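# Sort tested circuit boards into green and red totes

## Task

Now that testing is over, remove every circuit board from its tester and drop it into the tote whose color (green or red) matches that tester's indicator light. Any board in the mismatched tote, or any tote left off its bench, means failure. Each lid is latched by a hook that lets go when you push its small black tab downward. Testers are loose: each must finish upright on the plate beneath it with its original orientation. The robot must not topple or finish leaning, or the task fails.

## Robot and tools

ROBOT. A Rainbow Robotics RB-Y1: a base on two drive wheels plus two rear casters, a torso whose lower 'leg' folds, a head, and two 7-joint arms each ending in a parallel gripper. The base is 0.58 m wide, extends 0.10 m in front of the wheel axle and 0.57 m behind it, and a spin in place sweeps a 0.58 m radius. Each wrist carries a camera case jutting sideways that can strike things; with the starting arm pose the robot is up to 0.73 m wide. The base cannot strafe.

FRAMES. Base frame: origin on the floor between the drive wheels, x forward, y left, z up, metres. left_hand and right_hand are printed in it; each is the point between that gripper's pads, fingers pointing along the hand's -z, closing along its x. chest is also in base frame. base_odometry uses the base frame as it was at scene start, heading in rad (left positive, -3.142 to 3.142); it counts wheel turns only, so slips and bumps distort it.

move. One action per call, plus optional cameras (list from head_camera, left_wrist_camera, right_wrist_camera, all; [] for none) and blocking (true/omitted waits until everything rests; false returns in about 0.5 s). Allowed combinations: base and/or joints, optionally with min_time_s or contact_limits; or target alone or with min_time_s; or contact_limits alone. An empty call just reports state and pictures.
- base: a velocity command, not a destination: {x_m_s, turn_rad_s, for_s}. x_m_s forward speed in m/s (magnitude 0.005 to 0.4, or 0; negative reverses); turn_rad_s in rad/s, positive turns left (magnitude 0.02 to 1.509, or 0); for_s 0.1 to 5 s. Omitted speeds are 0. Distance is roughly speed times for_s; ramping at 0.4 m/s² (turns 0.5 rad/s²) adds up to 1 s (turns 3.1 s) of coasting. If |x_m_s| + 0.27·|turn_rad_s| exceeds 0.4, both shrink proportionally.
- joints: a single object for the whole robot keyed by joint name, each value an absolute target. Angles in rad; grippers (left_gripper_m, right_gripper_m) are pad openings in m, 0 to 0.1. Ranges: torso_squat_rad 0 to 1.2 (higher lowers chest), torso_shift_rad -0.3 to 0.6 (positive hips forward), torso_pitch_rad -0.2 to 1.4 (positive bows forward), torso_yaw_rad -1.5 to 1.5 (positive left; raise both arms outward at least 0.2 rad first). Shoulder_pitch ±2.356 (negative swings forward/up); left_shoulder_roll 0 to 3.141, right_shoulder_roll -3.141 to 0 (away from body); shoulder_yaw ±2.094; elbow -2.617 to 0.01 (negative bends); forearm_roll ±3.141; wrist_pitch -1.57 to 1.919; hand_roll ±2.705; head_pan_rad ±0.523 (positive left); head_tilt_rad -0.35 to 1.57 (positive down). Combined torso limits: squat+shift ≤ 1.52; squat-shift+pitch ≤ 1.57; shift+0.5·pitch-0.4·squat ≤ 0.7; shift+0.3·pitch-0.5·squat ≤ 0.39; breaking one leaves torso joints off_target.
- target: one hand's absolute pose: side ('left'/'right'), x, y, z in m in base frame (-3 to 3), quat_wxyz four numbers as printed on the hand lines. Solved once to joint angles, so the hand travels an arc; break long moves into short steps. Reports reached (within 10 mm and 2°), short (with error) or refused (with reason). Cannot be sent while another move runs.
- min_time_s: 0.1 to 8 s, minimum duration of each arm/head/torso motion.
- contact_limits: {left_gripper_m, right_gripper_m} current caps in mA, 200 to 672.5, persistent; default 672.5. Lower means softer grip.
No action runs past 15 s. Unknown keys make a call invalid; out-of-range values get it refused, and after a refusal or an uncommanded stop the remaining move/wait/finished_scene calls of that reply are skipped.

Other tools. wait {seconds 0 to 10, cameras}: lets time pass, returns early when motions settle. stop {cameras}: brakes all running motions (they report stopped). zoom_image {camera, region [x0,y0,x1,y1]} on that camera's latest image, at most 504×504 px; head_camera is 896×504, wrist cameras 644×364. finished_scene {scene: the current scene number}: irreversible; the result gives the next task. Only call it when the goal holds without the robot.

RESULTS. Status words per motion: done, moving, off_target (resting short, maybe still pushing), stopped, time_out, contact_stop (torso only), limit_stop_at_<name> (self-collision guard or built-in limit), not_followed (arm command withheld as a collision risk, with a cause line), torque_fault, limit_stop_at_motor_heat. A stop on one joint halts its whole group (torso, left arm, right arm). Base 'done' only means the speed was sent, e.g. '(sent for 0.7 of 1.2 s)'. on_its_own lists uncommanded behavior. wheel_motors_off = 1 when wheels are disabled. lidar_m: 12 ranges in m, 30° sectors, first straight ahead then counter-clockwise, seen at 0.23 m height; '-' is nothing. motor_effort: wheel effort in %, peak in brackets; above about 30 at rest suggests pushing. Joint torques, external torques, wrist force/torque and motor temperatures are noisy, offset estimates useful for spotting contact or load. The pictures line names images in order; camera images can lag the state slightly.

CAUTIONS. To grip, command an opening at least 0.005 m narrower than the object. Never let the arms collide or squeeze each other, including fingers and camera cases; keep shoulder rolls about 0.5 rad outward when both reach forward. Contact torque at a joint's load limit (shoulders 63.7, elbow 32.7, wrist joints 22.7 N m) causes a 10 s freeze. Hot motors (65 °C warning, 80 °C freeze) come from long holds or pushing at unreachable poses. Each arm is rated 3 kg; weight far forward can tip the robot, as can sudden stops from forward driving. The base does not stop on contact, and a stalled wheel disables both wheels for 2 s. Avoid driving the upper body into table edges. Thinking time lets the simulation run on, so plan concisely. Avoid drops, slams, shoving testers, or releasing moving parts.

Each tool is called after ">>>" in YAML: its name, and indented under it one key for each argument.

## Session

>>> move:
  joints: {"head_tilt_rad":0.4}

Scene clock: 0.30 s.
Joint torques (N m): left_arm=[-2.08 0.98 0.03 -0.52 0.22 -0.32 0.1] | right_arm=[-1.59 -0.08 -0.31 -0.36 -0.18 -0.5 0.02]
External joint torques (N m): left_arm=[-0.06 0 -0.04 0.07 0.21 0.06 0.11] | right_arm=[-0.32 0.68 -0.27 0.03 -0.22 -0.07 0.01]
Motor temperatures (°C): left_arm=[29 31 29 32 38 34 41] | right_arm=[34 33 28 32 45 36 36]
Wrist force (N): left_arm=[-2.6 -0.4 -9.4] | right_arm=[1.2 10.8 -12.5]
Wrist torque (N m): left_arm=[0.00 -0.45 -0.19] | right_arm=[-0.08 0.80 0.50]
Wrist force, peak (N): left_arm=[-2.6 -0.2 -9.8] | right_arm=[1.0 10.9 -12.9]
move: done
base_odometry: x=+0.000 y=+0.000 heading=+0.000
lidar_m: 2.87 2.42 2.84 2.63 2.49 2.55 1.98 1.87 2.26 2.25 2.12 2.18
base_status: not commanded
joint_positions: torso_squat_rad=+0.350 torso_shift_rad=+0.000 torso_pitch_rad=+0.000 torso_yaw_rad=+0.000 left_shoulder_pitch_rad=-0.001 left_shoulder_roll_rad=+0.031 left_shoulder_yaw_rad=-0.041 left_elbow_rad=-0.170 left_forearm_roll_rad=+0.033 left_wrist_pitch_rad=+0.032 left_hand_roll_rad=+0.039 left_gripper_m=+0.100 right_shoulder_pitch_rad=+0.036 right_shoulder_roll_rad=-0.008 right_shoulder_yaw_rad=-0.002 right_elbow_rad=-0.181 right_forearm_roll_rad=-0.038 right_wrist_pitch_rad=-0.031 right_hand_roll_rad=+0.012 right_gripper_m=+0.099 head_pan_rad=+0.000 head_tilt_rad=+0.400
joint_status: all done
wheel_motors_off: 0
motor_effort: left_wheel=+3(4) right_wheel=-2(3)
chest: x=-0.2280 y=-0.0008 z=+1.2475 quat_wxyz=(+1.000, +0.000, +0.000, +0.000)
left_hand: x=-0.1518 y=+0.2404 z=+0.5662 quat_wxyz=(+0.997, +0.012, -0.070, +0.014)
right_hand: x=-0.1586 y=-0.2280 z=+0.5658 quat_wxyz=(+0.996, -0.004, -0.089, -0.020)
pictures: head_camera, left_wrist_camera, right_wrist_camera
left_wrist_camera: T_world_to_cam=[[0.99097, 0.0427142, 0.127101, 0.0669298], [-0.0219148, -0.883563, 0.4678, -0.0215531], [0.132283, -0.466361, -0.874648, 0.696428], [0, 0, 0, 1]] pos_world=[-0.158923, 0.302884, 0.610705]
right_wrist_camera: T_world_to_cam=[[-0.979226, 0.0586362, -0.194108, -0.0296815], [-0.0323574, 0.899823, 0.435053, -0.0128651], [0.200173, 0.432296, -0.879233, 0.699462], [0, 0, 0, 1]] pos_world=[-0.169495, -0.289058, 0.614825]

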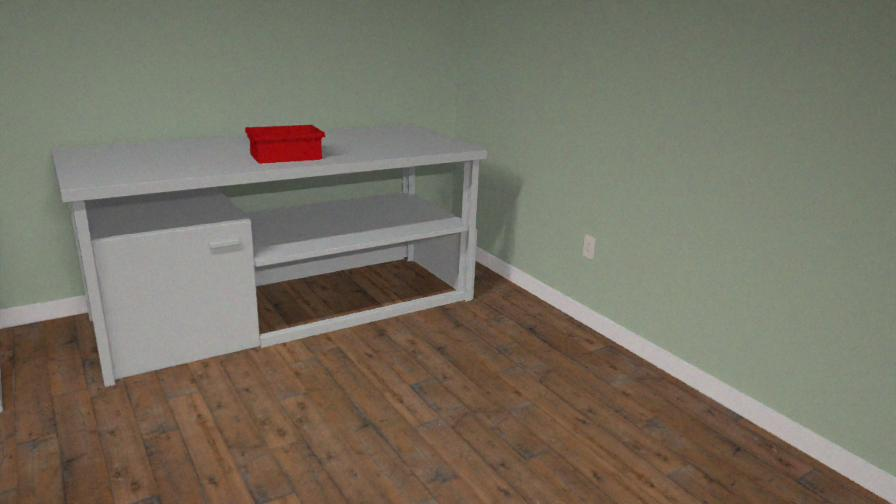

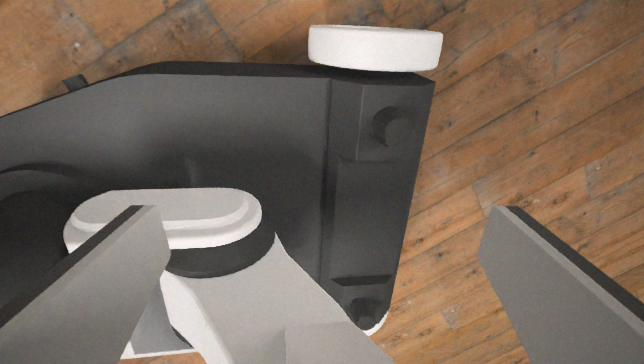

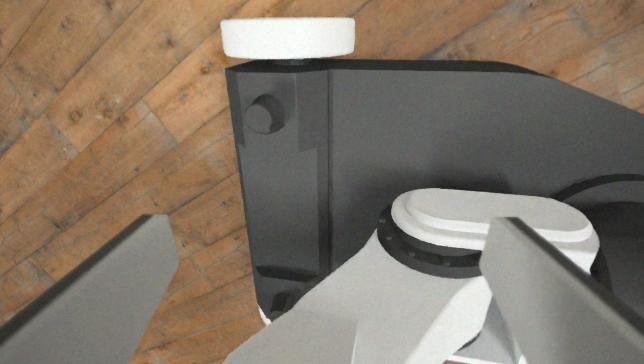

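>>> move:
  base: {"turn_rad_s":0.6,"for_s":1.8}
  cameras: ["head_camera"]

>>> move:
  base: {"turn_rad_s":0.6,"for_s":1.8}
  cameras: ["head_camera"]

>>> move:
  base: {"turn_rad_s":0.6,"for_s":1.8}
  cameras: ["head_camera"]

>>> move:
  base: {"turn_rad_s":0.6,"for_s":1.8}
  cameras: ["head_camera"]

Scene clock: 11.73 s.
Joint torques (N m): left_arm=[-2.12 0.93 -0.09 -0.44 0.15 -0.33 0.05] | right_arm=[-1.45 0.17 -0.43 -0.22 -0.17 -0.46 -0.01]
External joint torques (N m): left_arm=[-0.1 -0.05 -0.16 0.14 0.15 0.05 0.06] | right_arm=[-0.19 0.92 -0.39 0.16 -0.21 -0.03 -0.02]
Wrist force (N): left_arm=[-2.8 -0.4 -9.8] | right_arm=[1.0 10.9 -12.7]
Wrist torque (N m): left_arm=[0.00 -0.47 -0.21] | right_arm=[-0.09 0.77 0.51]
Wrist force, peak (N): left_arm=[-2.6 -0.5 -10.1] | right_arm=[1.0 11.0 -13.0]
move: done
base_odometry: x=+0.000 y=+0.000 heading=+1.080
lidar_m: 2.85 2.61 2.49 2.56 1.94 1.85 2.23 2.25 2.15 2.22 2.94 2.43
base_status: done (sent for 1.8 of 1.8 s)
joint_positions: torso_squat_rad=+0.350 torso_shift_rad=+0.000 torso_pitch_rad=+0.000 torso_yaw_rad=+0.000 left_shoulder_pitch_rad=-0.001 left_shoulder_roll_rad=+0.031 left_shoulder_yaw_rad=-0.041 left_elbow_rad=-0.170 left_forearm_roll_rad=+0.033 left_wrist_pitch_rad=+0.032 left_hand_roll_rad=+0.039 left_gripper_m=+0.100 right_shoulder_pitch_rad=+0.036 right_shoulder_roll_rad=-0.008 right_shoulder_yaw_rad=-0.002 right_elbow_rad=-0.181 right_forearm_roll_rad=-0.038 right_wrist_pitch_rad=-0.031 right_hand_roll_rad=+0.012 right_gripper_m=+0.099 head_pan_rad=+0.000 head_tilt_rad=+0.400
joint_status: not commanded
wheel_motors_off: 0
motor_effort: left_wheel=+0(30) right_wheel=+4(29)
chest: x=-0.2280 y=-0.0008 z=+1.2475 quat_wxyz=(+1.000, +0.000, +0.000, +0.000)
left_hand: x=-0.1518 y=+0.2403 z=+0.5662 quat_wxyz=(+0.997, +0.012, -0.070, +0.014)
right_hand: x=-0.1586 y=-0.2280 z=+0.5658 quat_wxyz=(+0.996, -0.004, -0.089, -0.020)

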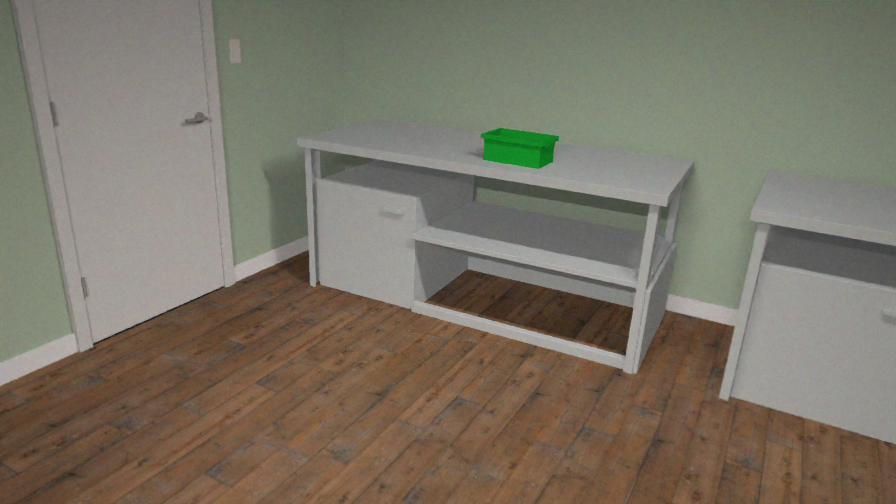

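Scene clock: 15.07 s.
Joint torques (N m): left_arm=[-1.85 1.02 -0.04 -0.42 0.18 -0.27 0.12] | right_arm=[-1.2 0.21 -0.2 -0.31 -0.19 -0.43 0]
External joint torques (N m): left_arm=[0.17 0.03 -0.11 0.16 0.18 0.1 0.12] | right_arm=[0.06 0.96 -0.17 0.07 -0.23 0 -0.01]
Wrist force (N): left_arm=[-2.6 -0.2 -10.0] | right_arm=[1.2 10.6 -12.3]
Wrist torque (N m): left_arm=[-0.04 -0.45 -0.22] | right_arm=[-0.05 0.80 0.50]
Wrist force, peak (N): left_arm=[-2.6 -0.2 -10.0] | right_arm=[0.9 11.0 -13.0]
move: done
base_odometry: x=+0.000 y=+0.000 heading=+2.159
lidar_m: 2.48 2.59 1.92 1.84 2.23 2.20 2.12 2.23 3.00 2.46 2.85 2.58
base_status: done (sent for 1.8 of 1.8 s)
joint_positions: torso_squat_rad=+0.350 torso_shift_rad=+0.000 torso_pitch_rad=+0.000 torso_yaw_rad=+0.000 left_shoulder_pitch_rad=-0.001 left_shoulder_roll_rad=+0.031 left_shoulder_yaw_rad=-0.041 left_elbow_rad=-0.170 left_forearm_roll_rad=+0.033 left_wrist_pitch_rad=+0.032 left_hand_roll_rad=+0.039 left_gripper_m=+0.100 right_shoulder_pitch_rad=+0.036 right_shoulder_roll_rad=-0.008 right_shoulder_yaw_rad=-0.002 right_elbow_rad=-0.181 right_forearm_roll_rad=-0.038 right_wrist_pitch_rad=-0.031 right_hand_roll_rad=+0.012 right_gripper_m=+0.099 head_pan_rad=+0.000 head_tilt_rad=+0.400
joint_status: not commanded
wheel_motors_off: 0
motor_effort: left_wheel=+0(15) right_wheel=+5(24)
chest: x=-0.2280 y=-0.0008 z=+1.2475 quat_wxyz=(+1.000, +0.000, +0.000, +0.000)
left_hand: x=-0.1518 y=+0.2403 z=+0.5662 quat_wxyz=(+0.997, +0.012, -0.070, +0.014)
right_hand: x=-0.1586 y=-0.2280 z=+0.5658 quat_wxyz=(+0.996, -0.004, -0.089, -0.020)

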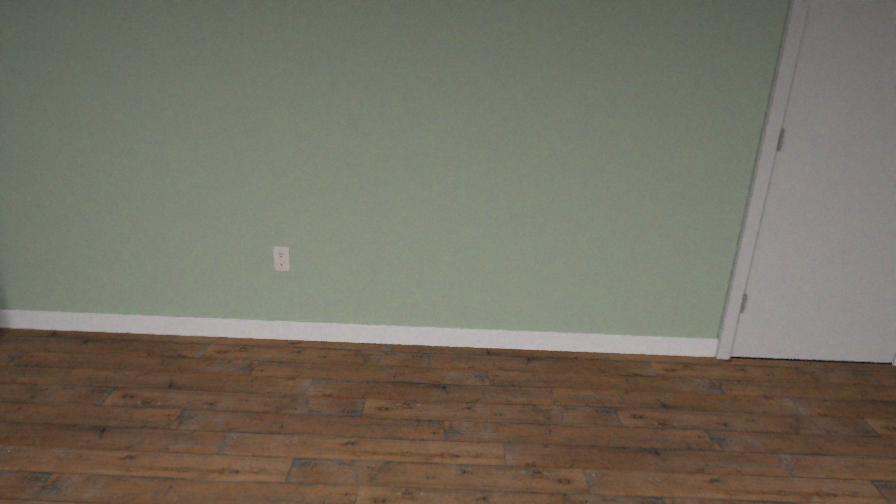

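Scene clock: 18.40 s.
Joint torques (N m): left_arm=[-2.13 1.04 -0.04 -0.39 0.2 -0.29 0.1] | right_arm=[-1.5 -0.04 -0.35 -0.28 -0.22 -0.5 0]
External joint torques (N m): left_arm=[-0.12 0.06 -0.11 0.19 0.2 0.09 0.11] | right_arm=[-0.23 0.71 -0.31 0.1 -0.26 -0.07 -0.01]
Wrist force (N): left_arm=[-2.7 0.1 -9.6] | right_arm=[1.4 11.1 -12.7]
Wrist torque (N m): left_arm=[-0.04 -0.46 -0.20] | right_arm=[-0.12 0.79 0.51]
Wrist force, peak (N): left_arm=[-2.5 -0.3 -9.9] | right_arm=[0.7 10.8 -13.3]
move: done
base_odometry: x=+0.000 y=+0.000 heading=-3.044
lidar_m: 1.89 1.84 2.23 2.18 2.12 2.22 2.56 2.46 2.88 2.56 2.49 2.60
base_status: done (sent for 1.8 of 1.8 s)
joint_positions: torso_squat_rad=+0.350 torso_shift_rad=+0.000 torso_pitch_rad=+0.000 torso_yaw_rad=+0.000 left_shoulder_pitch_rad=-0.001 left_shoulder_roll_rad=+0.031 left_shoulder_yaw_rad=-0.041 left_elbow_rad=-0.170 left_forearm_roll_rad=+0.033 left_wrist_pitch_rad=+0.032 left_hand_roll_rad=+0.039 left_gripper_m=+0.100 right_shoulder_pitch_rad=+0.036 right_shoulder_roll_rad=-0.008 right_shoulder_yaw_rad=-0.002 right_elbow_rad=-0.181 right_forearm_roll_rad=-0.038 right_wrist_pitch_rad=-0.031 right_hand_roll_rad=+0.012 right_gripper_m=+0.099 head_pan_rad=+0.000 head_tilt_rad=+0.400
joint_status: not commanded
wheel_motors_off: 0
motor_effort: left_wheel=+0(15) right_wheel=+5(25)
chest: x=-0.2280 y=-0.0008 z=+1.2475 quat_wxyz=(+1.000, +0.000, +0.000, +0.000)
left_hand: x=-0.1518 y=+0.2403 z=+0.5662 quat_wxyz=(+0.997, +0.012, -0.070, +0.014)
right_hand: x=-0.1586 y=-0.2280 z=+0.5658 quat_wxyz=(+0.996, -0.004, -0.089, -0.020)

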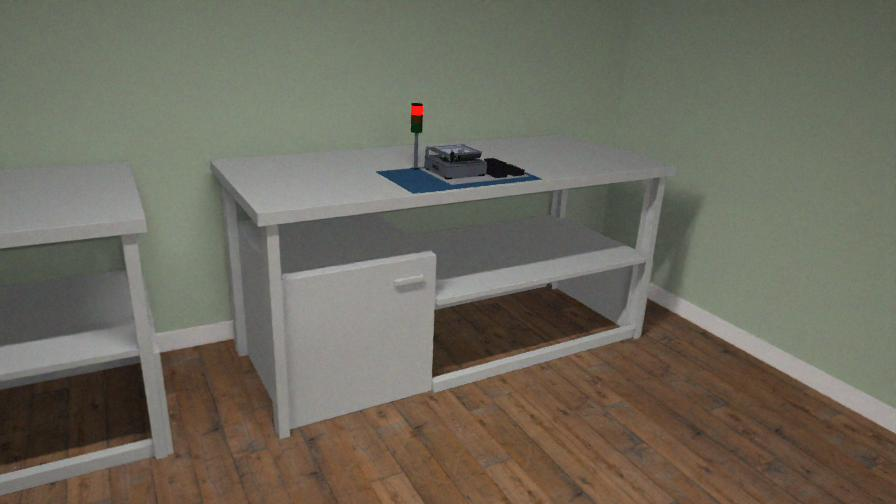

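Scene clock: 21.73 s.
Joint torques (N m): left_arm=[-2.24 0.98 0.32 -0.62 0.2 -0.3 0.03] | right_arm=[-1.47 0.09 -0.23 -0.08 -0.16 -0.52 0.01]
External joint torques (N m): left_arm=[-0.22 -0.01 0.25 -0.04 0.19 0.08 0.04] | right_arm=[-0.2 0.84 -0.19 0.3 -0.2 -0.09 0]
Wrist force (N): left_arm=[-2.5 -0.3 -9.5] | right_arm=[1.0 10.6 -12.8]
Wrist torque (N m): left_arm=[-0.01 -0.44 -0.21] | right_arm=[-0.05 0.76 0.50]
Wrist force, peak (N): left_arm=[-2.9 -0.4 -9.9] | right_arm=[1.1 10.9 -13.1]
move: done
base_odometry: x=+0.000 y=+0.000 heading=-1.964
lidar_m: 2.23 2.16 2.11 2.24 2.52 2.42 2.84 2.57 2.52 2.65 1.89 1.85
base_status: done (sent for 1.8 of 1.8 s)
joint_positions: torso_squat_rad=+0.350 torso_shift_rad=+0.000 torso_pitch_rad=+0.000 torso_yaw_rad=+0.000 left_shoulder_pitch_rad=-0.001 left_shoulder_roll_rad=+0.031 left_shoulder_yaw_rad=-0.041 left_elbow_rad=-0.170 left_forearm_roll_rad=+0.033 left_wrist_pitch_rad=+0.032 left_hand_roll_rad=+0.039 left_gripper_m=+0.100 right_shoulder_pitch_rad=+0.036 right_shoulder_roll_rad=-0.008 right_shoulder_yaw_rad=-0.002 right_elbow_rad=-0.181 right_forearm_roll_rad=-0.038 right_wrist_pitch_rad=-0.031 right_hand_roll_rad=+0.012 right_gripper_m=+0.099 head_pan_rad=+0.000 head_tilt_rad=+0.400
joint_status: not commanded
wheel_motors_off: 0
motor_effort: left_wheel=+1(15) right_wheel=+4(25)
chest: x=-0.2280 y=-0.0008 z=+1.2475 quat_wxyz=(+1.000, +0.000, +0.000, +0.000)
left_hand: x=-0.1518 y=+0.2403 z=+0.5662 quat_wxyz=(+0.997, +0.012, -0.070, +0.014)
right_hand: x=-0.1586 y=-0.2280 z=+0.5658 quat_wxyz=(+0.996, -0.004, -0.089, -0.020)

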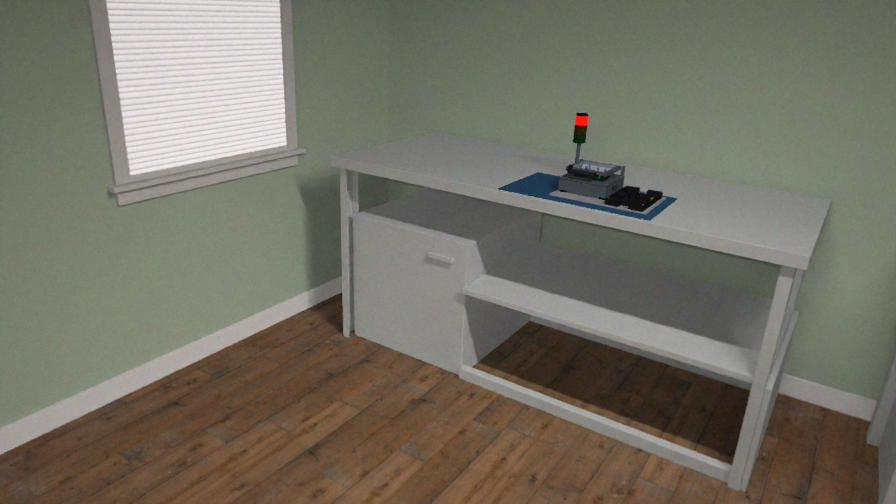

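>>> move:
  base: {"turn_rad_s":0.4,"for_s":0.4}
  joints: {"torso_squat_rad":0.5,"torso_shift_rad":0.15}
  cameras: []

>>> move:
  base: {"x_m_s":0.3,"for_s":4.0}
  cameras: []

>>> move:
  base: {"turn_rad_s":-0.6,"for_s":1.41}
  cameras: ["head_camera"]

>>> move:
  target: {"side":"left","x":-0.05,"y":0.32,"z":0.85,"quat_wxyz":[1,0,0,0]}
  cameras: []

>>> move:
  target: {"side":"left","x":0.05,"y":0.3,"z":1.12,"quat_wxyz":[1,0,0,0]}
  cameras: []

>>> move:
  joints: {"torso_pitch_rad":0.3,"head_tilt_rad":0.5}
  cameras: ["head_camera"]

Scene clock: 48.07 s.
Joint torques (N m): left_arm=[-2.2 1.05 0.13 -0.49 0.24 -0.35 0.07] | right_arm=[-1.48 -0.13 -0.35 -0.29 -0.17 -0.55 0.01]
External joint torques (N m): left_arm=[-0.2 0.07 0.06 0.09 0.23 0.03 0.07] | right_arm=[-0.23 0.62 -0.31 0.09 -0.21 -0.13 0]
Wrist force (N): left_arm=[-2.7 -0.1 -9.5] | right_arm=[1.2 11.2 -12.5]
Wrist torque (N m): left_arm=[-0.03 -0.47 -0.22] | right_arm=[-0.13 0.78 0.51]
Wrist force, peak (N): left_arm=[-2.4 -0.5 -10.2] | right_arm=[1.3 11.2 -12.8]
move: done
base_odometry: x=+0.000 y=+0.000 heading=-1.885
lidar_m: 2.24 2.14 2.11 2.30 2.49 2.43 2.84 2.54 2.52 2.74 1.84 1.87
base_status: done (sent for 0.4 of 0.4 s)
joint_positions: torso_squat_rad=+0.500 torso_shift_rad=+0.150 torso_pitch_rad=+0.000 torso_yaw_rad=+0.000 left_shoulder_pitch_rad=-0.001 left_shoulder_roll_rad=+0.031 left_shoulder_yaw_rad=-0.041 left_elbow_rad=-0.170 left_forearm_roll_rad=+0.033 left_wrist_pitch_rad=+0.032 left_hand_roll_rad=+0.039 left_gripper_m=+0.100 right_shoulder_pitch_rad=+0.036 right_shoulder_roll_rad=-0.008 right_shoulder_yaw_rad=-0.002 right_elbow_rad=-0.181 right_forearm_roll_rad=-0.038 right_wrist_pitch_rad=-0.031 right_hand_roll_rad=+0.012 right_gripper_m=+0.099 head_pan_rad=+0.000 head_tilt_rad=+0.400
joint_status: all done
wheel_motors_off: 0
motor_effort: left_wheel=+0(11) right_wheel=+4(27)
chest: x=-0.1362 y=-0.0007 z=+1.1973 quat_wxyz=(+1.000, +0.000, +0.000, +0.000)
left_hand: x=-0.0600 y=+0.2404 z=+0.5160 quat_wxyz=(+0.997, +0.012, -0.070, +0.014)
right_hand: x=-0.0668 y=-0.2280 z=+0.5156 quat_wxyz=(+0.996, -0.004, -0.089, -0.020)

Scene clock: 53.33 s.
Joint torques (N m): left_arm=[-1.7 1.03 0.25 -0.5 0.17 -0.26 0.07] | right_arm=[-1.37 0.16 -0.16 -0.17 -0.17 -0.49 0.06]
External joint torques (N m): left_arm=[0.3 0.04 0.18 0.08 0.17 0.12 0.08] | right_arm=[-0.12 0.92 -0.13 0.21 -0.21 -0.06 0.05]
Wrist force (N): left_arm=[-2.6 -0.3 -9.4] | right_arm=[0.9 11.0 -12.6]
Wrist torque (N m): left_arm=[-0.01 -0.49 -0.21] | right_arm=[-0.11 0.73 0.50]
Wrist force, peak (N): left_arm=[-2.5 -0.3 -10.0] | right_arm=[1.0 11.3 -12.9]
move: done
base_odometry: x=-0.370 y=-1.142 heading=-1.884
lidar_m: 1.05 1.40 1.38 1.50 2.31 3.41 4.04 3.29 2.96 1.18 1.15 1.06
base_status: done (sent for 4 of 4 s)
joint_positions: torso_squat_rad=+0.500 torso_shift_rad=+0.150 torso_pitch_rad=+0.000 torso_yaw_rad=+0.000 left_shoulder_pitch_rad=-0.001 left_shoulder_roll_rad=+0.031 left_shoulder_yaw_rad=-0.041 left_elbow_rad=-0.170 left_forearm_roll_rad=+0.033 left_wrist_pitch_rad=+0.032 left_hand_roll_rad=+0.039 left_gripper_m=+0.100 right_shoulder_pitch_rad=+0.036 right_shoulder_roll_rad=-0.008 right_shoulder_yaw_rad=-0.002 right_elbow_rad=-0.181 right_forearm_roll_rad=-0.038 right_wrist_pitch_rad=-0.031 right_hand_roll_rad=+0.012 right_gripper_m=+0.099 head_pan_rad=+0.000 head_tilt_rad=+0.400
joint_status: not commanded
wheel_motors_off: 0
motor_effort: left_wheel=+0(28) right_wheel=-3(29)
chest: x=-0.1362 y=-0.0007 z=+1.1973 quat_wxyz=(+1.000, +0.000, +0.000, +0.000)
left_hand: x=-0.0600 y=+0.2404 z=+0.5160 quat_wxyz=(+0.997, +0.012, -0.070, +0.014)
right_hand: x=-0.0668 y=-0.2280 z=+0.5156 quat_wxyz=(+0.996, -0.004, -0.089, -0.020)

Scene clock: 56.27 s.
Joint torques (N m): left_arm=[-1.51 1.13 0 -0.64 0.18 -0.42 0.12] | right_arm=[-1.3 0.15 -0.47 -0.19 -0.18 -0.45 0.04]
External joint torques (N m): left_arm=[0.49 0.15 -0.07 -0.06 0.17 -0.05 0.13] | right_arm=[-0.05 0.91 -0.43 0.19 -0.22 -0.02 0.03]
Wrist force (N): left_arm=[-2.6 -0.3 -9.7] | right_arm=[1.2 11.0 -12.5]
Wrist torque (N m): left_arm=[0.00 -0.46 -0.21] | right_arm=[-0.11 0.78 0.51]
Wrist force, peak (N): left_arm=[-2.8 -0.1 -9.9] | right_arm=[1.0 11.2 -12.7]
move: done
base_odometry: x=-0.370 y=-1.142 heading=-2.724
lidar_m: 1.61 1.05 1.18 1.38 1.39 1.70 3.31 3.46 3.61 3.23 1.61 1.14
base_status: done (sent for 1.4 of 1.4 s)
joint_positions: torso_squat_rad=+0.500 torso_shift_rad=+0.150 torso_pitch_rad=+0.000 torso_yaw_rad=+0.000 left_shoulder_pitch_rad=-0.001 left_shoulder_roll_rad=+0.031 left_shoulder_yaw_rad=-0.041 left_elbow_rad=-0.170 left_forearm_roll_rad=+0.033 left_wrist_pitch_rad=+0.032 left_hand_roll_rad=+0.039 left_gripper_m=+0.100 right_shoulder_pitch_rad=+0.036 right_shoulder_roll_rad=-0.008 right_shoulder_yaw_rad=-0.002 right_elbow_rad=-0.181 right_forearm_roll_rad=-0.038 right_wrist_pitch_rad=-0.031 right_hand_roll_rad=+0.012 right_gripper_m=+0.099 head_pan_rad=+0.000 head_tilt_rad=+0.400
joint_status: not commanded
wheel_motors_off: 0
motor_effort: left_wheel=+4(23) right_wheel=+2(24)
chest: x=-0.1362 y=-0.0007 z=+1.1973 quat_wxyz=(+1.000, +0.000, +0.000, +0.000)
left_hand: x=-0.0600 y=+0.2404 z=+0.5160 quat_wxyz=(+0.997, +0.012, -0.070, +0.014)
right_hand: x=-0.0668 y=-0.2280 z=+0.5156 quat_wxyz=(+0.996, -0.004, -0.089, -0.020)
head_camera: T_world_to_cam=[[0.00555195, -0.998764, 0.0493967, -0.0708627], [-0.35278, -0.0481777, -0.934465, 1.32443], [0.93569, -0.0122381, -0.352611, 0.538526], [0, 0, 0, 1]] pos_world=[-0.0362682, -0.00037668, 1.43102]

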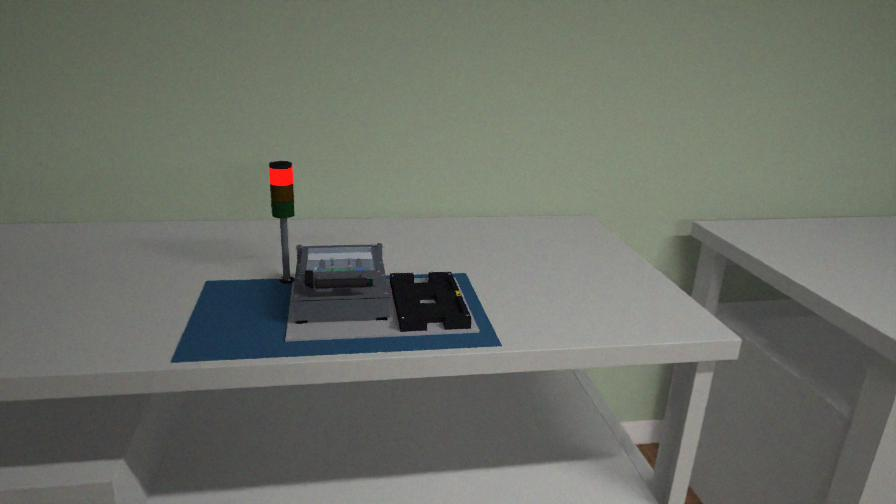

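Scene clock: 59.30 s.
Joint torques (N m): left_arm=[2.38 5.96 4.38 -7.06 0.19 -0.3 0.34] | right_arm=[-1.31 -0.07 -0.37 -0.1 -0.23 -0.51 0.01]
External joint torques (N m): left_arm=[-0.17 0.54 0.55 0.81 0.18 -0.19 0.34] | right_arm=[-0.05 0.69 -0.33 0.28 -0.27 -0.08 0]
Wrist force (N): left_arm=[-1.7 0.0 -9.7] | right_arm=[1.0 10.9 -12.9]
Wrist torque (N m): left_arm=[-0.03 -0.41 -0.22] | right_arm=[-0.09 0.76 0.50]
Wrist force, peak (N): left_arm=[-3.2 -0.2 -10.0] | right_arm=[1.1 11.2 -13.1]
move: done
base_odometry: x=-0.370 y=-1.141 heading=-2.724
lidar_m: 1.61 1.05 1.17 1.38 1.39 1.70 3.31 3.45 3.61 3.23 1.60 1.14
base_status: not commanded
joint_positions: torso_squat_rad=+0.500 torso_shift_rad=+0.150 torso_pitch_rad=+0.000 torso_yaw_rad=+0.000 left_shoulder_pitch_rad=+0.783 left_shoulder_roll_rad=+0.452 left_shoulder_yaw_rad=+0.079 left_elbow_rad=-2.458 left_forearm_roll_rad=+0.481 left_wrist_pitch_rad=+1.660 left_hand_roll_rad=+0.065 left_gripper_m=+0.100 right_shoulder_pitch_rad=+0.036 right_shoulder_roll_rad=-0.008 right_shoulder_yaw_rad=-0.002 right_elbow_rad=-0.181 right_forearm_roll_rad=-0.038 right_wrist_pitch_rad=-0.031 right_hand_roll_rad=+0.012 right_gripper_m=+0.099 head_pan_rad=+0.000 head_tilt_rad=+0.400
joint_status: all done
wheel_motors_off: 0
motor_effort: left_wheel=+7(8) right_wheel=+0(3)
chest: x=-0.1362 y=-0.0007 z=+1.1973 quat_wxyz=(+1.000, +0.000, +0.000, +0.000)
left_hand: x=-0.0500 y=+0.3199 z=+0.8500 quat_wxyz=(+1.000, +0.000, +0.000, +0.000)
left_hand_status: reached (checked arc, planned for 2.6 s): 0 mm and 0.0 deg off.
right_hand: x=-0.0668 y=-0.2279 z=+0.5156 quat_wxyz=(+0.996, -0.004, -0.089, -0.020)

Scene clock: 61.03 s.
Joint torques (N m): left_arm=[-6.35 11.05 6.74 1.47 0.06 0.08 -0.33] | right_arm=[-1.13 0.01 -0.53 -0.16 -0.23 -0.48 0.05]
External joint torques (N m): left_arm=[0.49 -0.61 0.03 -0.49 0.03 0.14 -0.33] | right_arm=[0.12 0.77 -0.49 0.22 -0.27 -0.05 0.04]
Wrist force (N): left_arm=[-1.9 0.3 -9.8] | right_arm=[1.1 11.1 -12.7]
Wrist torque (N m): left_arm=[-0.07 -0.40 -0.18] | right_arm=[-0.12 0.78 0.49]
Wrist force, peak (N): left_arm=[-2.4 -0.6 -11.0] | right_arm=[1.0 11.1 -12.8]
move: done
base_odometry: x=-0.370 y=-1.141 heading=-2.724
lidar_m: 1.60 1.05 1.18 1.38 1.39 1.69 3.31 3.46 3.61 3.23 1.61 1.14
base_status: not commanded
joint_positions: torso_squat_rad=+0.500 torso_shift_rad=+0.150 torso_pitch_rad=+0.000 torso_yaw_rad=+0.000 left_shoulder_pitch_rad=-0.110 left_shoulder_roll_rad=+1.439 left_shoulder_yaw_rad=+0.327 left_elbow_rad=-2.550 left_forearm_roll_rad=+1.863 left_wrist_pitch_rad=+1.912 left_hand_roll_rad=+1.055 left_gripper_m=+0.100 right_shoulder_pitch_rad=+0.036 right_shoulder_roll_rad=-0.008 right_shoulder_yaw_rad=-0.002 right_elbow_rad=-0.181 right_forearm_roll_rad=-0.038 right_wrist_pitch_rad=-0.031 right_hand_roll_rad=+0.012 right_gripper_m=+0.099 head_pan_rad=+0.000 head_tilt_rad=+0.400
joint_status: all done
wheel_motors_off: 0
motor_effort: left_wheel=+7(8) right_wheel=+2(3)
chest: x=-0.1362 y=-0.0007 z=+1.1973 quat_wxyz=(+1.000, +0.000, +0.000, +0.000)
left_hand: x=+0.0502 y=+0.3001 z=+1.1195 quat_wxyz=(+1.000, -0.001, -0.002, +0.001)
left_hand_status: reached (checked arc, planned for 1.3 s): 1 mm and 0.2 deg off.
right_hand: x=-0.0667 y=-0.2279 z=+0.5156 quat_wxyz=(+0.996, -0.004, -0.089, -0.020)

Scene clock: 62.83 s.
Joint torques (N m): left_arm=[-4.8 11.35 6.83 -0.19 0.55 0.28 -0.26] | right_arm=[7.28 0.01 -0.49 2.66 -0.24 0.14 0.01]
External joint torques (N m): left_arm=[0.51 -0.13 0.06 -0.29 0.04 0.05 -0.27] | right_arm=[-0.22 0.84 -0.3 -0.28 -0.2 -0.05 0.02]
Wrist force (N): left_arm=[-0.2 0.2 -9.1] | right_arm=[2.8 10.7 -12.5]
Wrist torque (N m): left_arm=[-0.05 -0.30 -0.18] | right_arm=[-0.07 0.86 0.52]
Wrist force, peak (N): left_arm=[-2.0 0.2 -9.9] | right_arm=[2.8 11.2 -12.9]
move: done
base_odometry: x=-0.370 y=-1.141 heading=-2.724
lidar_m: 1.61 1.05 1.17 1.38 1.39 1.70 3.31 3.46 3.61 3.23 1.60 1.15
base_status: not commanded
joint_positions: torso_squat_rad=+0.500 torso_shift_rad=+0.150 torso_pitch_rad=+0.300 torso_yaw_rad=+0.000 left_shoulder_pitch_rad=-0.110 left_shoulder_roll_rad=+1.439 left_shoulder_yaw_rad=+0.327 left_elbow_rad=-2.550 left_forearm_roll_rad=+1.863 left_wrist_pitch_rad=+1.912 left_hand_roll_rad=+1.055 left_gripper_m=+0.100 right_shoulder_pitch_rad=+0.036 right_shoulder_roll_rad=-0.008 right_shoulder_yaw_rad=-0.002 right_elbow_rad=-0.181 right_forearm_roll_rad=-0.038 right_wrist_pitch_rad=-0.031 right_hand_roll_rad=+0.012 right_gripper_m=+0.099 head_pan_rad=+0.000 head_tilt_rad=+0.500
joint_status: all done
wheel_motors_off: 0
motor_effort: left_wheel=+8(9) right_wheel=+0(3)
chest: x=-0.0448 y=-0.0007 z=+1.1835 quat_wxyz=(+0.989, +0.000, +0.149, +0.000)
left_hand: x=+0.1102 y=+0.3002 z=+1.0541 quat_wxyz=(+0.989, -0.001, +0.148, +0.001)
right_hand: x=-0.1799 y=-0.2279 z=+0.5117 quat_wxyz=(+0.998, -0.007, +0.061, -0.019)
head_camera: T_world_to_cam=[[0.0246329, -0.998763, 0.0432014, -0.0624704], [-0.688772, -0.0482768, -0.723369, 1.07292], [0.72456, -0.0119372, -0.689109, 0.856148], [0, 0, 0, 1]] pos_world=[0.120207, -0.000375822, 1.3688]

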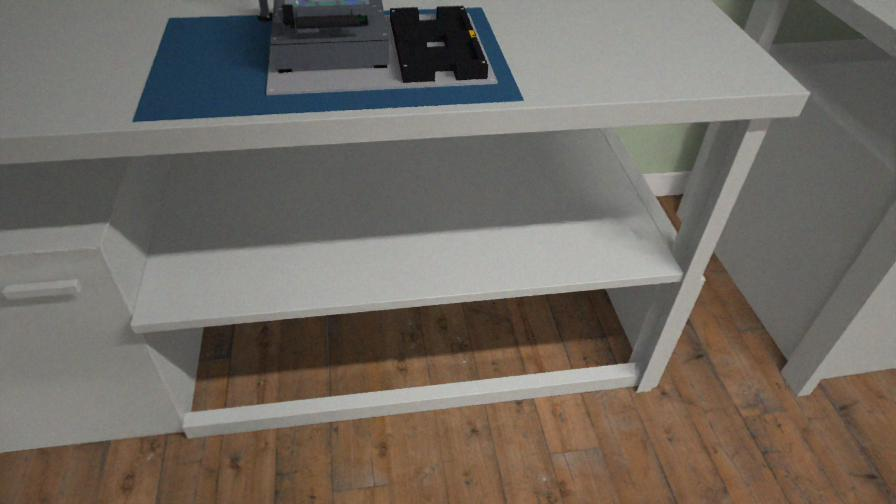

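>>> move:
  base: {"turn_rad_s":0.3,"for_s":0.68}
  cameras: []

>>> move:
  target: {"side":"left","x":0.15,"y":0.3,"z":1.15,"quat_wxyz":[1,0,0,0]}
  cameras: ["head_camera"]

>>> move:
  base: {"x_m_s":0.25,"for_s":2.8}
  joints: {"head_tilt_rad":0.8,"left_gripper_m":0.0}
  cameras: ["head_camera"]

>>> zoom_image:
  camera: "head_camera"
  region: [200, 0, 620, 330]

Scene clock: 76.17 s.
Joint torques (N m): left_arm=[-4.93 11.02 7.05 -0.21 0.44 0.28 -0.24] | right_arm=[7.25 -0.01 -0.42 2.67 -0.24 0.15 0.01]
External joint torques (N m): left_arm=[0.38 -0.46 0.28 -0.31 -0.07 0.05 -0.26] | right_arm=[-0.25 0.82 -0.23 -0.26 -0.19 -0.05 0.02]
Wrist force (N): left_arm=[-0.4 0.2 -9.6] | right_arm=[3.0 11.0 -12.9]
Wrist torque (N m): left_arm=[-0.05 -0.34 -0.19] | right_arm=[-0.10 0.88 0.54]
Wrist force, peak (N): left_arm=[-0.6 0.0 -9.9] | right_arm=[2.9 11.4 -13.1]
move: done
base_odometry: x=-0.370 y=-1.142 heading=-2.524
lidar_m: 1.48 1.05 1.36 1.38 1.44 2.02 3.41 3.58 3.36 3.25 1.38 1.15
base_status: done (sent for 0.67 of 0.67 s)
joint_positions: torso_squat_rad=+0.500 torso_shift_rad=+0.150 torso_pitch_rad=+0.300 torso_yaw_rad=+0.000 left_shoulder_pitch_rad=-0.110 left_shoulder_roll_rad=+1.439 left_shoulder_yaw_rad=+0.327 left_elbow_rad=-2.550 left_forearm_roll_rad=+1.863 left_wrist_pitch_rad=+1.912 left_hand_roll_rad=+1.055 left_gripper_m=+0.100 right_shoulder_pitch_rad=+0.036 right_shoulder_roll_rad=-0.008 right_shoulder_yaw_rad=-0.002 right_elbow_rad=-0.181 right_forearm_roll_rad=-0.038 right_wrist_pitch_rad=-0.031 right_hand_roll_rad=+0.012 right_gripper_m=+0.099 head_pan_rad=+0.000 head_tilt_rad=+0.500
joint_status: not commanded
wheel_motors_off: 0
motor_effort: left_wheel=-3(22) right_wheel=+0(15)
chest: x=-0.0448 y=-0.0007 z=+1.1835 quat_wxyz=(+0.989, +0.000, +0.149, +0.000)
left_hand: x=+0.1102 y=+0.3002 z=+1.0541 quat_wxyz=(+0.989, -0.001, +0.148, +0.001)
right_hand: x=-0.1799 y=-0.2279 z=+0.5117 quat_wxyz=(+0.998, -0.007, +0.061, -0.019)

Scene clock: 77.37 s.
Joint torques (N m): left_arm=[-4.7 11.79 5.89 4.29 0 0.14 0.3] | right_arm=[7.16 -0.22 -0.57 2.79 -0.26 0.07 0.02]
External joint torques (N m): left_arm=[0.3 0.32 -0.31 0.6 -0.04 0.19 0.3] | right_arm=[-0.34 0.62 -0.38 -0.15 -0.21 -0.12 0.02]
Wrist force (N): left_arm=[-1.9 0.1 -9.2] | right_arm=[2.8 11.2 -12.6]
Wrist torque (N m): left_arm=[-0.05 -0.41 -0.21] | right_arm=[-0.13 0.86 0.51]
Wrist force, peak (N): left_arm=[-0.2 -0.3 -10.4] | right_arm=[3.3 11.3 -12.9]
move: done
base_odometry: x=-0.370 y=-1.142 heading=-2.524
lidar_m: 1.48 1.04 1.36 1.38 1.44 2.01 3.41 3.58 3.35 3.26 1.39 1.15
base_status: not commanded
joint_positions: torso_squat_rad=+0.500 torso_shift_rad=+0.150 torso_pitch_rad=+0.300 torso_yaw_rad=+0.000 left_shoulder_pitch_rad=-0.106 left_shoulder_roll_rad=+1.581 left_shoulder_yaw_rad=+0.821 left_elbow_rad=-2.513 left_forearm_roll_rad=+2.096 left_wrist_pitch_rad=+1.919 left_hand_roll_rad=+1.074 left_gripper_m=+0.100 right_shoulder_pitch_rad=+0.036 right_shoulder_roll_rad=-0.008 right_shoulder_yaw_rad=-0.002 right_elbow_rad=-0.181 right_forearm_roll_rad=-0.038 right_wrist_pitch_rad=-0.031 right_hand_roll_rad=+0.012 right_gripper_m=+0.099 head_pan_rad=+0.000 head_tilt_rad=+0.500
joint_status: all done
wheel_motors_off: 0
motor_effort: left_wheel=-5(6) right_wheel=-1(1)
chest: x=-0.0448 y=-0.0007 z=+1.1835 quat_wxyz=(+0.989, +0.000, +0.149, +0.000)
left_hand: x=+0.1500 y=+0.2999 z=+1.1500 quat_wxyz=(+1.000, +0.000, +0.000, +0.000)
left_hand_status: reached (checked arc, planned for 0.8 s): 0 mm and 0.0 deg off.
right_hand: x=-0.1799 y=-0.2279 z=+0.5117 quat_wxyz=(+0.998, -0.007, +0.061, -0.019)
head_camera: T_world_to_cam=[[0.0247023, -0.998758, 0.0432732, -0.0625766], [-0.688769, -0.0483766, -0.723365, 1.07292], [0.72456, -0.0119364, -0.689108, 0.856148], [0, 0, 0, 1]] pos_world=[0.120206, -0.000375457, 1.3688]

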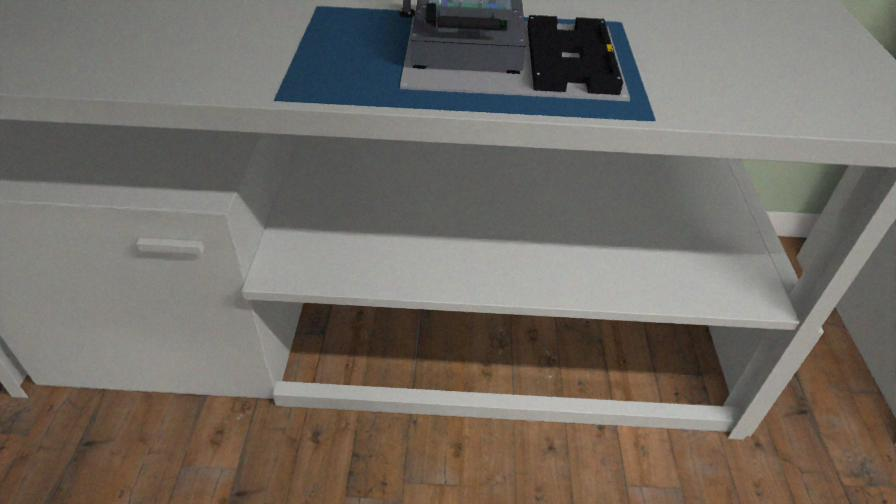

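Scene clock: 81.13 s.
Joint torques (N m): left_arm=[-4.35 11.39 5.97 4.16 0.21 0.12 0.35] | right_arm=[6.78 -0.08 -0.33 2.67 -0.33 0.11 0.06]
External joint torques (N m): left_arm=[0.65 -0.08 -0.23 0.47 0.17 0.17 0.35] | right_arm=[-0.73 0.75 -0.14 -0.27 -0.29 -0.09 0.07]
Wrist force (N): left_arm=[-2.0 0.0 -9.7] | right_arm=[3.0 11.0 -13.0]
Wrist torque (N m): left_arm=[-0.05 -0.42 -0.19] | right_arm=[-0.10 0.87 0.51]
Wrist force, peak (N): left_arm=[-2.2 -0.4 -9.9] | right_arm=[3.3 11.1 -13.0]
move: done
base_odometry: x=-0.941 y=-1.546 heading=-2.525
lidar_m: 0.91 0.55 0.47 1.01 1.42 1.99 4.11 4.51 3.37 1.13 0.72 0.95
base_status: done (sent for 2.8 of 2.8 s)
joint_positions: torso_squat_rad=+0.500 torso_shift_rad=+0.150 torso_pitch_rad=+0.300 torso_yaw_rad=+0.000 left_shoulder_pitch_rad=-0.106 left_shoulder_roll_rad=+1.581 left_shoulder_yaw_rad=+0.821 left_elbow_rad=-2.513 left_forearm_roll_rad=+2.096 left_wrist_pitch_rad=+1.919 left_hand_roll_rad=+1.074 left_gripper_m=+0.000 right_shoulder_pitch_rad=+0.036 right_shoulder_roll_rad=-0.008 right_shoulder_yaw_rad=-0.002 right_elbow_rad=-0.181 right_forearm_roll_rad=-0.038 right_wrist_pitch_rad=-0.031 right_hand_roll_rad=+0.012 right_gripper_m=+0.099 head_pan_rad=+0.000 head_tilt_rad=+0.800
joint_status: all done
wheel_motors_off: 0
motor_effort: left_wheel=-7(24) right_wheel=+2(30)
chest: x=-0.0447 y=-0.0007 z=+1.1835 quat_wxyz=(+0.989, +0.000, +0.149, +0.000)
left_hand: x=+0.1500 y=+0.2999 z=+1.1500 quat_wxyz=(+1.000, +0.000, +0.000, +0.000)
right_hand: x=-0.1799 y=-0.2279 z=+0.5117 quat_wxyz=(+0.998, -0.007, +0.061, -0.019)
head_camera: T_world_to_cam=[[0.0366609, -0.998751, 0.0339577, -0.0502784], [-0.871808, -0.0485741, -0.487433, 0.756638], [0.488473, -0.0117349, -0.8725, 1.11532], [0, 0, 0, 1]] pos_world=[0.116683, -0.000374405, 1.34363]

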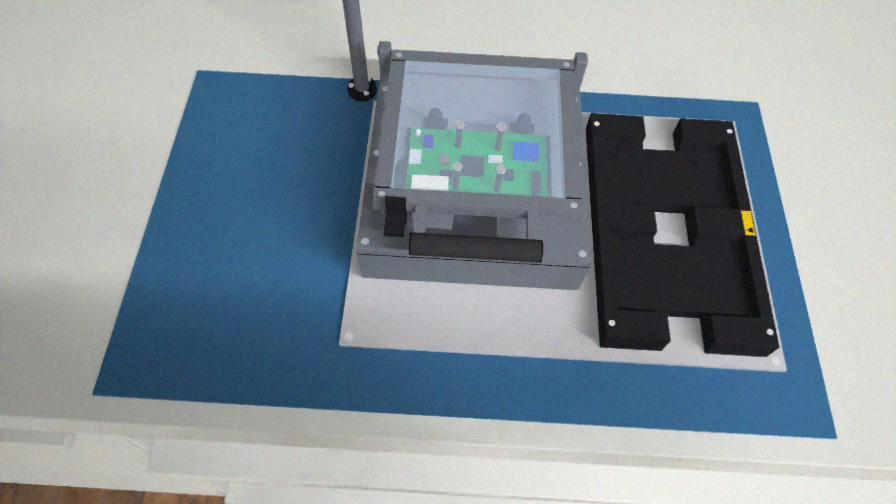

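Scaled by 1.200 (camera's finer frame: 1280x720).

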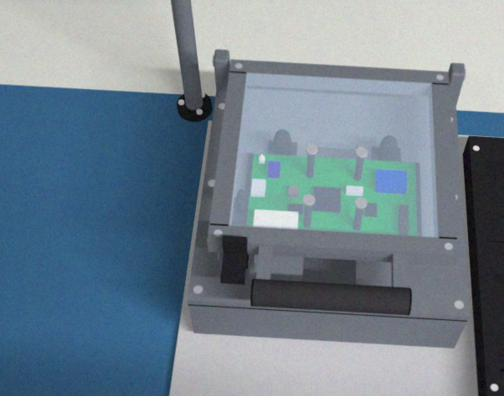

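>>> move:
  target: {"side":"left","x":0.349,"y":0.034,"z":1.06,"quat_wxyz":[1,0,0,0]}
  cameras: []

>>> move:
  target: {"side":"left","x":0.349,"y":0.034,"z":1.0,"quat_wxyz":[1,0,0,0]}
  cameras: ["head_camera","left_wrist_camera"]

Scene clock: 97.07 s.
Joint torques (N m): left_arm=[-18.23 -7.67 6.95 6.38 0.07 0.19 -0.15] | right_arm=[6.92 0.06 -0.39 2.87 -0.28 0.15 -0.11]
External joint torques (N m): left_arm=[0.94 0.13 0.73 0.51 0.04 0.25 -0.15] | right_arm=[-0.59 0.88 -0.2 -0.06 -0.24 -0.05 -0.1]
Wrist force (N): left_arm=[-1.9 0.5 -9.6] | right_arm=[3.2 10.7 -12.5]
Wrist torque (N m): left_arm=[-0.09 -0.47 -0.20] | right_arm=[-0.07 0.89 0.52]
Wrist force, peak (N): left_arm=[-1.5 -0.4 -10.5] | right_arm=[3.3 11.1 -13.1]
move: done
base_odometry: x=-0.941 y=-1.546 heading=-2.525
lidar_m: 0.90 0.54 0.46 1.02 1.43 1.99 4.11 4.51 3.37 1.12 0.72 0.94
base_status: not commanded
joint_positions: torso_squat_rad=+0.500 torso_shift_rad=+0.150 torso_pitch_rad=+0.300 torso_yaw_rad=+0.000 left_shoulder_pitch_rad=+0.655 left_shoulder_roll_rad=+3.141 left_shoulder_yaw_rad=+1.001 left_elbow_rad=-1.606 left_forearm_roll_rad=+2.359 left_wrist_pitch_rad=+0.987 left_hand_roll_rad=+1.016 left_gripper_m=+0.000 right_shoulder_pitch_rad=+0.036 right_shoulder_roll_rad=-0.008 right_shoulder_yaw_rad=-0.002 right_elbow_rad=-0.181 right_forearm_roll_rad=-0.038 right_wrist_pitch_rad=-0.031 right_hand_roll_rad=+0.012 right_gripper_m=+0.099 head_pan_rad=+0.000 head_tilt_rad=+0.800
joint_status: all done
wheel_motors_off: 0
motor_effort: left_wheel=-7(9) right_wheel=+4(6)
chest: x=-0.0448 y=-0.0007 z=+1.1835 quat_wxyz=(+0.989, +0.000, +0.149, +0.000)
left_hand: x=+0.3491 y=+0.0342 z=+1.0601 quat_wxyz=(+1.000, -0.001, -0.001, +0.000)
left_hand_status: reached (checked arc, planned for 1.9 s): 0 mm and 0.2 deg off.
right_hand: x=-0.1799 y=-0.2280 z=+0.5117 quat_wxyz=(+0.998, -0.007, +0.061, -0.019)

Scene clock: 97.97 s.
Joint torques (N m): left_arm=[-19.47 -7.37 8.6 4.03 0.5 -0.14 -0.08] | right_arm=[6.67 -0.11 -0.27 2.75 -0.3 0.1 0]
External joint torques (N m): left_arm=[0.52 0.36 0.95 -0.18 0.47 -0.08 -0.08] | right_arm=[-0.84 0.72 -0.08 -0.19 -0.26 -0.09 0.01]
Wrist force (N): left_arm=[-2.2 0.2 -9.3] | right_arm=[2.9 10.9 -12.4]
Wrist torque (N m): left_arm=[-0.05 -0.45 -0.19] | right_arm=[-0.08 0.88 0.52]
Wrist force, peak (N): left_arm=[-2.4 0.8 -10.3] | right_arm=[3.1 10.9 -12.9]
move: done
base_odometry: x=-0.941 y=-1.546 heading=-2.525
lidar_m: 0.91 0.54 0.47 1.01 1.43 1.99 4.11 4.51 3.38 1.12 0.72 0.94
base_status: not commanded
joint_positions: torso_squat_rad=+0.500 torso_shift_rad=+0.150 torso_pitch_rad=+0.300 torso_yaw_rad=+0.000 left_shoulder_pitch_rad=+0.895 left_shoulder_roll_rad=+3.141 left_shoulder_yaw_rad=+1.149 left_elbow_rad=-1.607 left_forearm_roll_rad=+2.076 left_wrist_pitch_rad=+0.978 left_hand_roll_rad=+1.173 left_gripper_m=+0.000 right_shoulder_pitch_rad=+0.036 right_shoulder_roll_rad=-0.008 right_shoulder_yaw_rad=-0.002 right_elbow_rad=-0.181 right_forearm_roll_rad=-0.038 right_wrist_pitch_rad=-0.031 right_hand_roll_rad=+0.012 right_gripper_m=+0.099 head_pan_rad=+0.000 head_tilt_rad=+0.800
joint_status: all done
wheel_motors_off: 0
motor_effort: left_wheel=-7(9) right_wheel=+6(7)
chest: x=-0.0448 y=-0.0007 z=+1.1835 quat_wxyz=(+0.989, +0.000, +0.149, +0.000)
left_hand: x=+0.3494 y=+0.0344 z=+1.0002 quat_wxyz=(+1.000, -0.002, -0.001, +0.001)
left_hand_status: reached (checked arc, planned for 0.6 s): 1 mm and 0.3 deg off.
right_hand: x=-0.1799 y=-0.2280 z=+0.5118 quat_wxyz=(+0.998, -0.007, +0.061, -0.019)
head_camera: T_world_to_cam=[[0.0366112, -0.998749, 0.0340474, -0.0502933], [-0.871787, -0.048575, -0.48747, 0.756691], [0.488515, -0.0118352, -0.872475, 1.11528], [0, 0, 0, 1]] pos_world=[0.116683, -0.000274567, 1.34363]
left_wrist_camera: T_world_to_cam=[[0.999807, 0.0167017, -0.0103037, -0.340891], [0.0196103, -0.870142, 0.492411, -0.435146], [-0.000741601, -0.492519, -0.870302, 0.956655], [0, 0, 0, 1]] pos_world=[0.350068, 0.098225, 1.04334]

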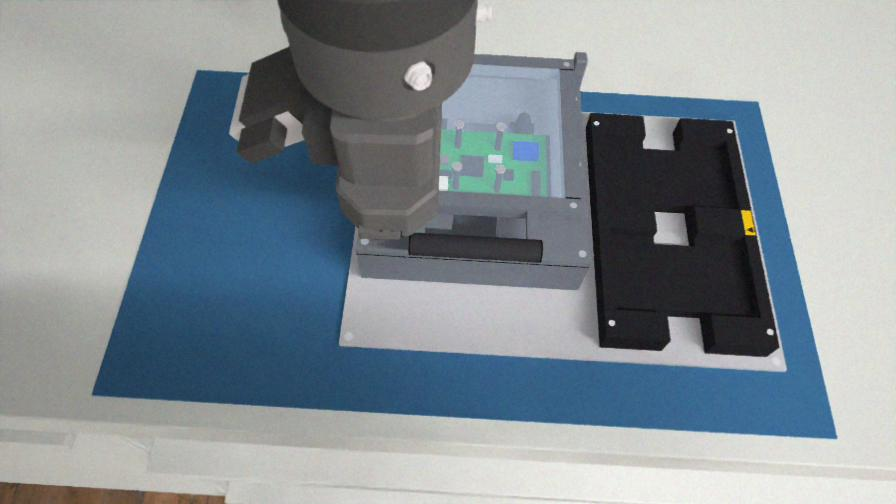

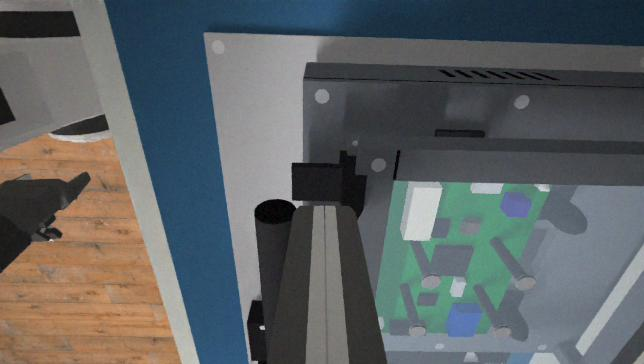

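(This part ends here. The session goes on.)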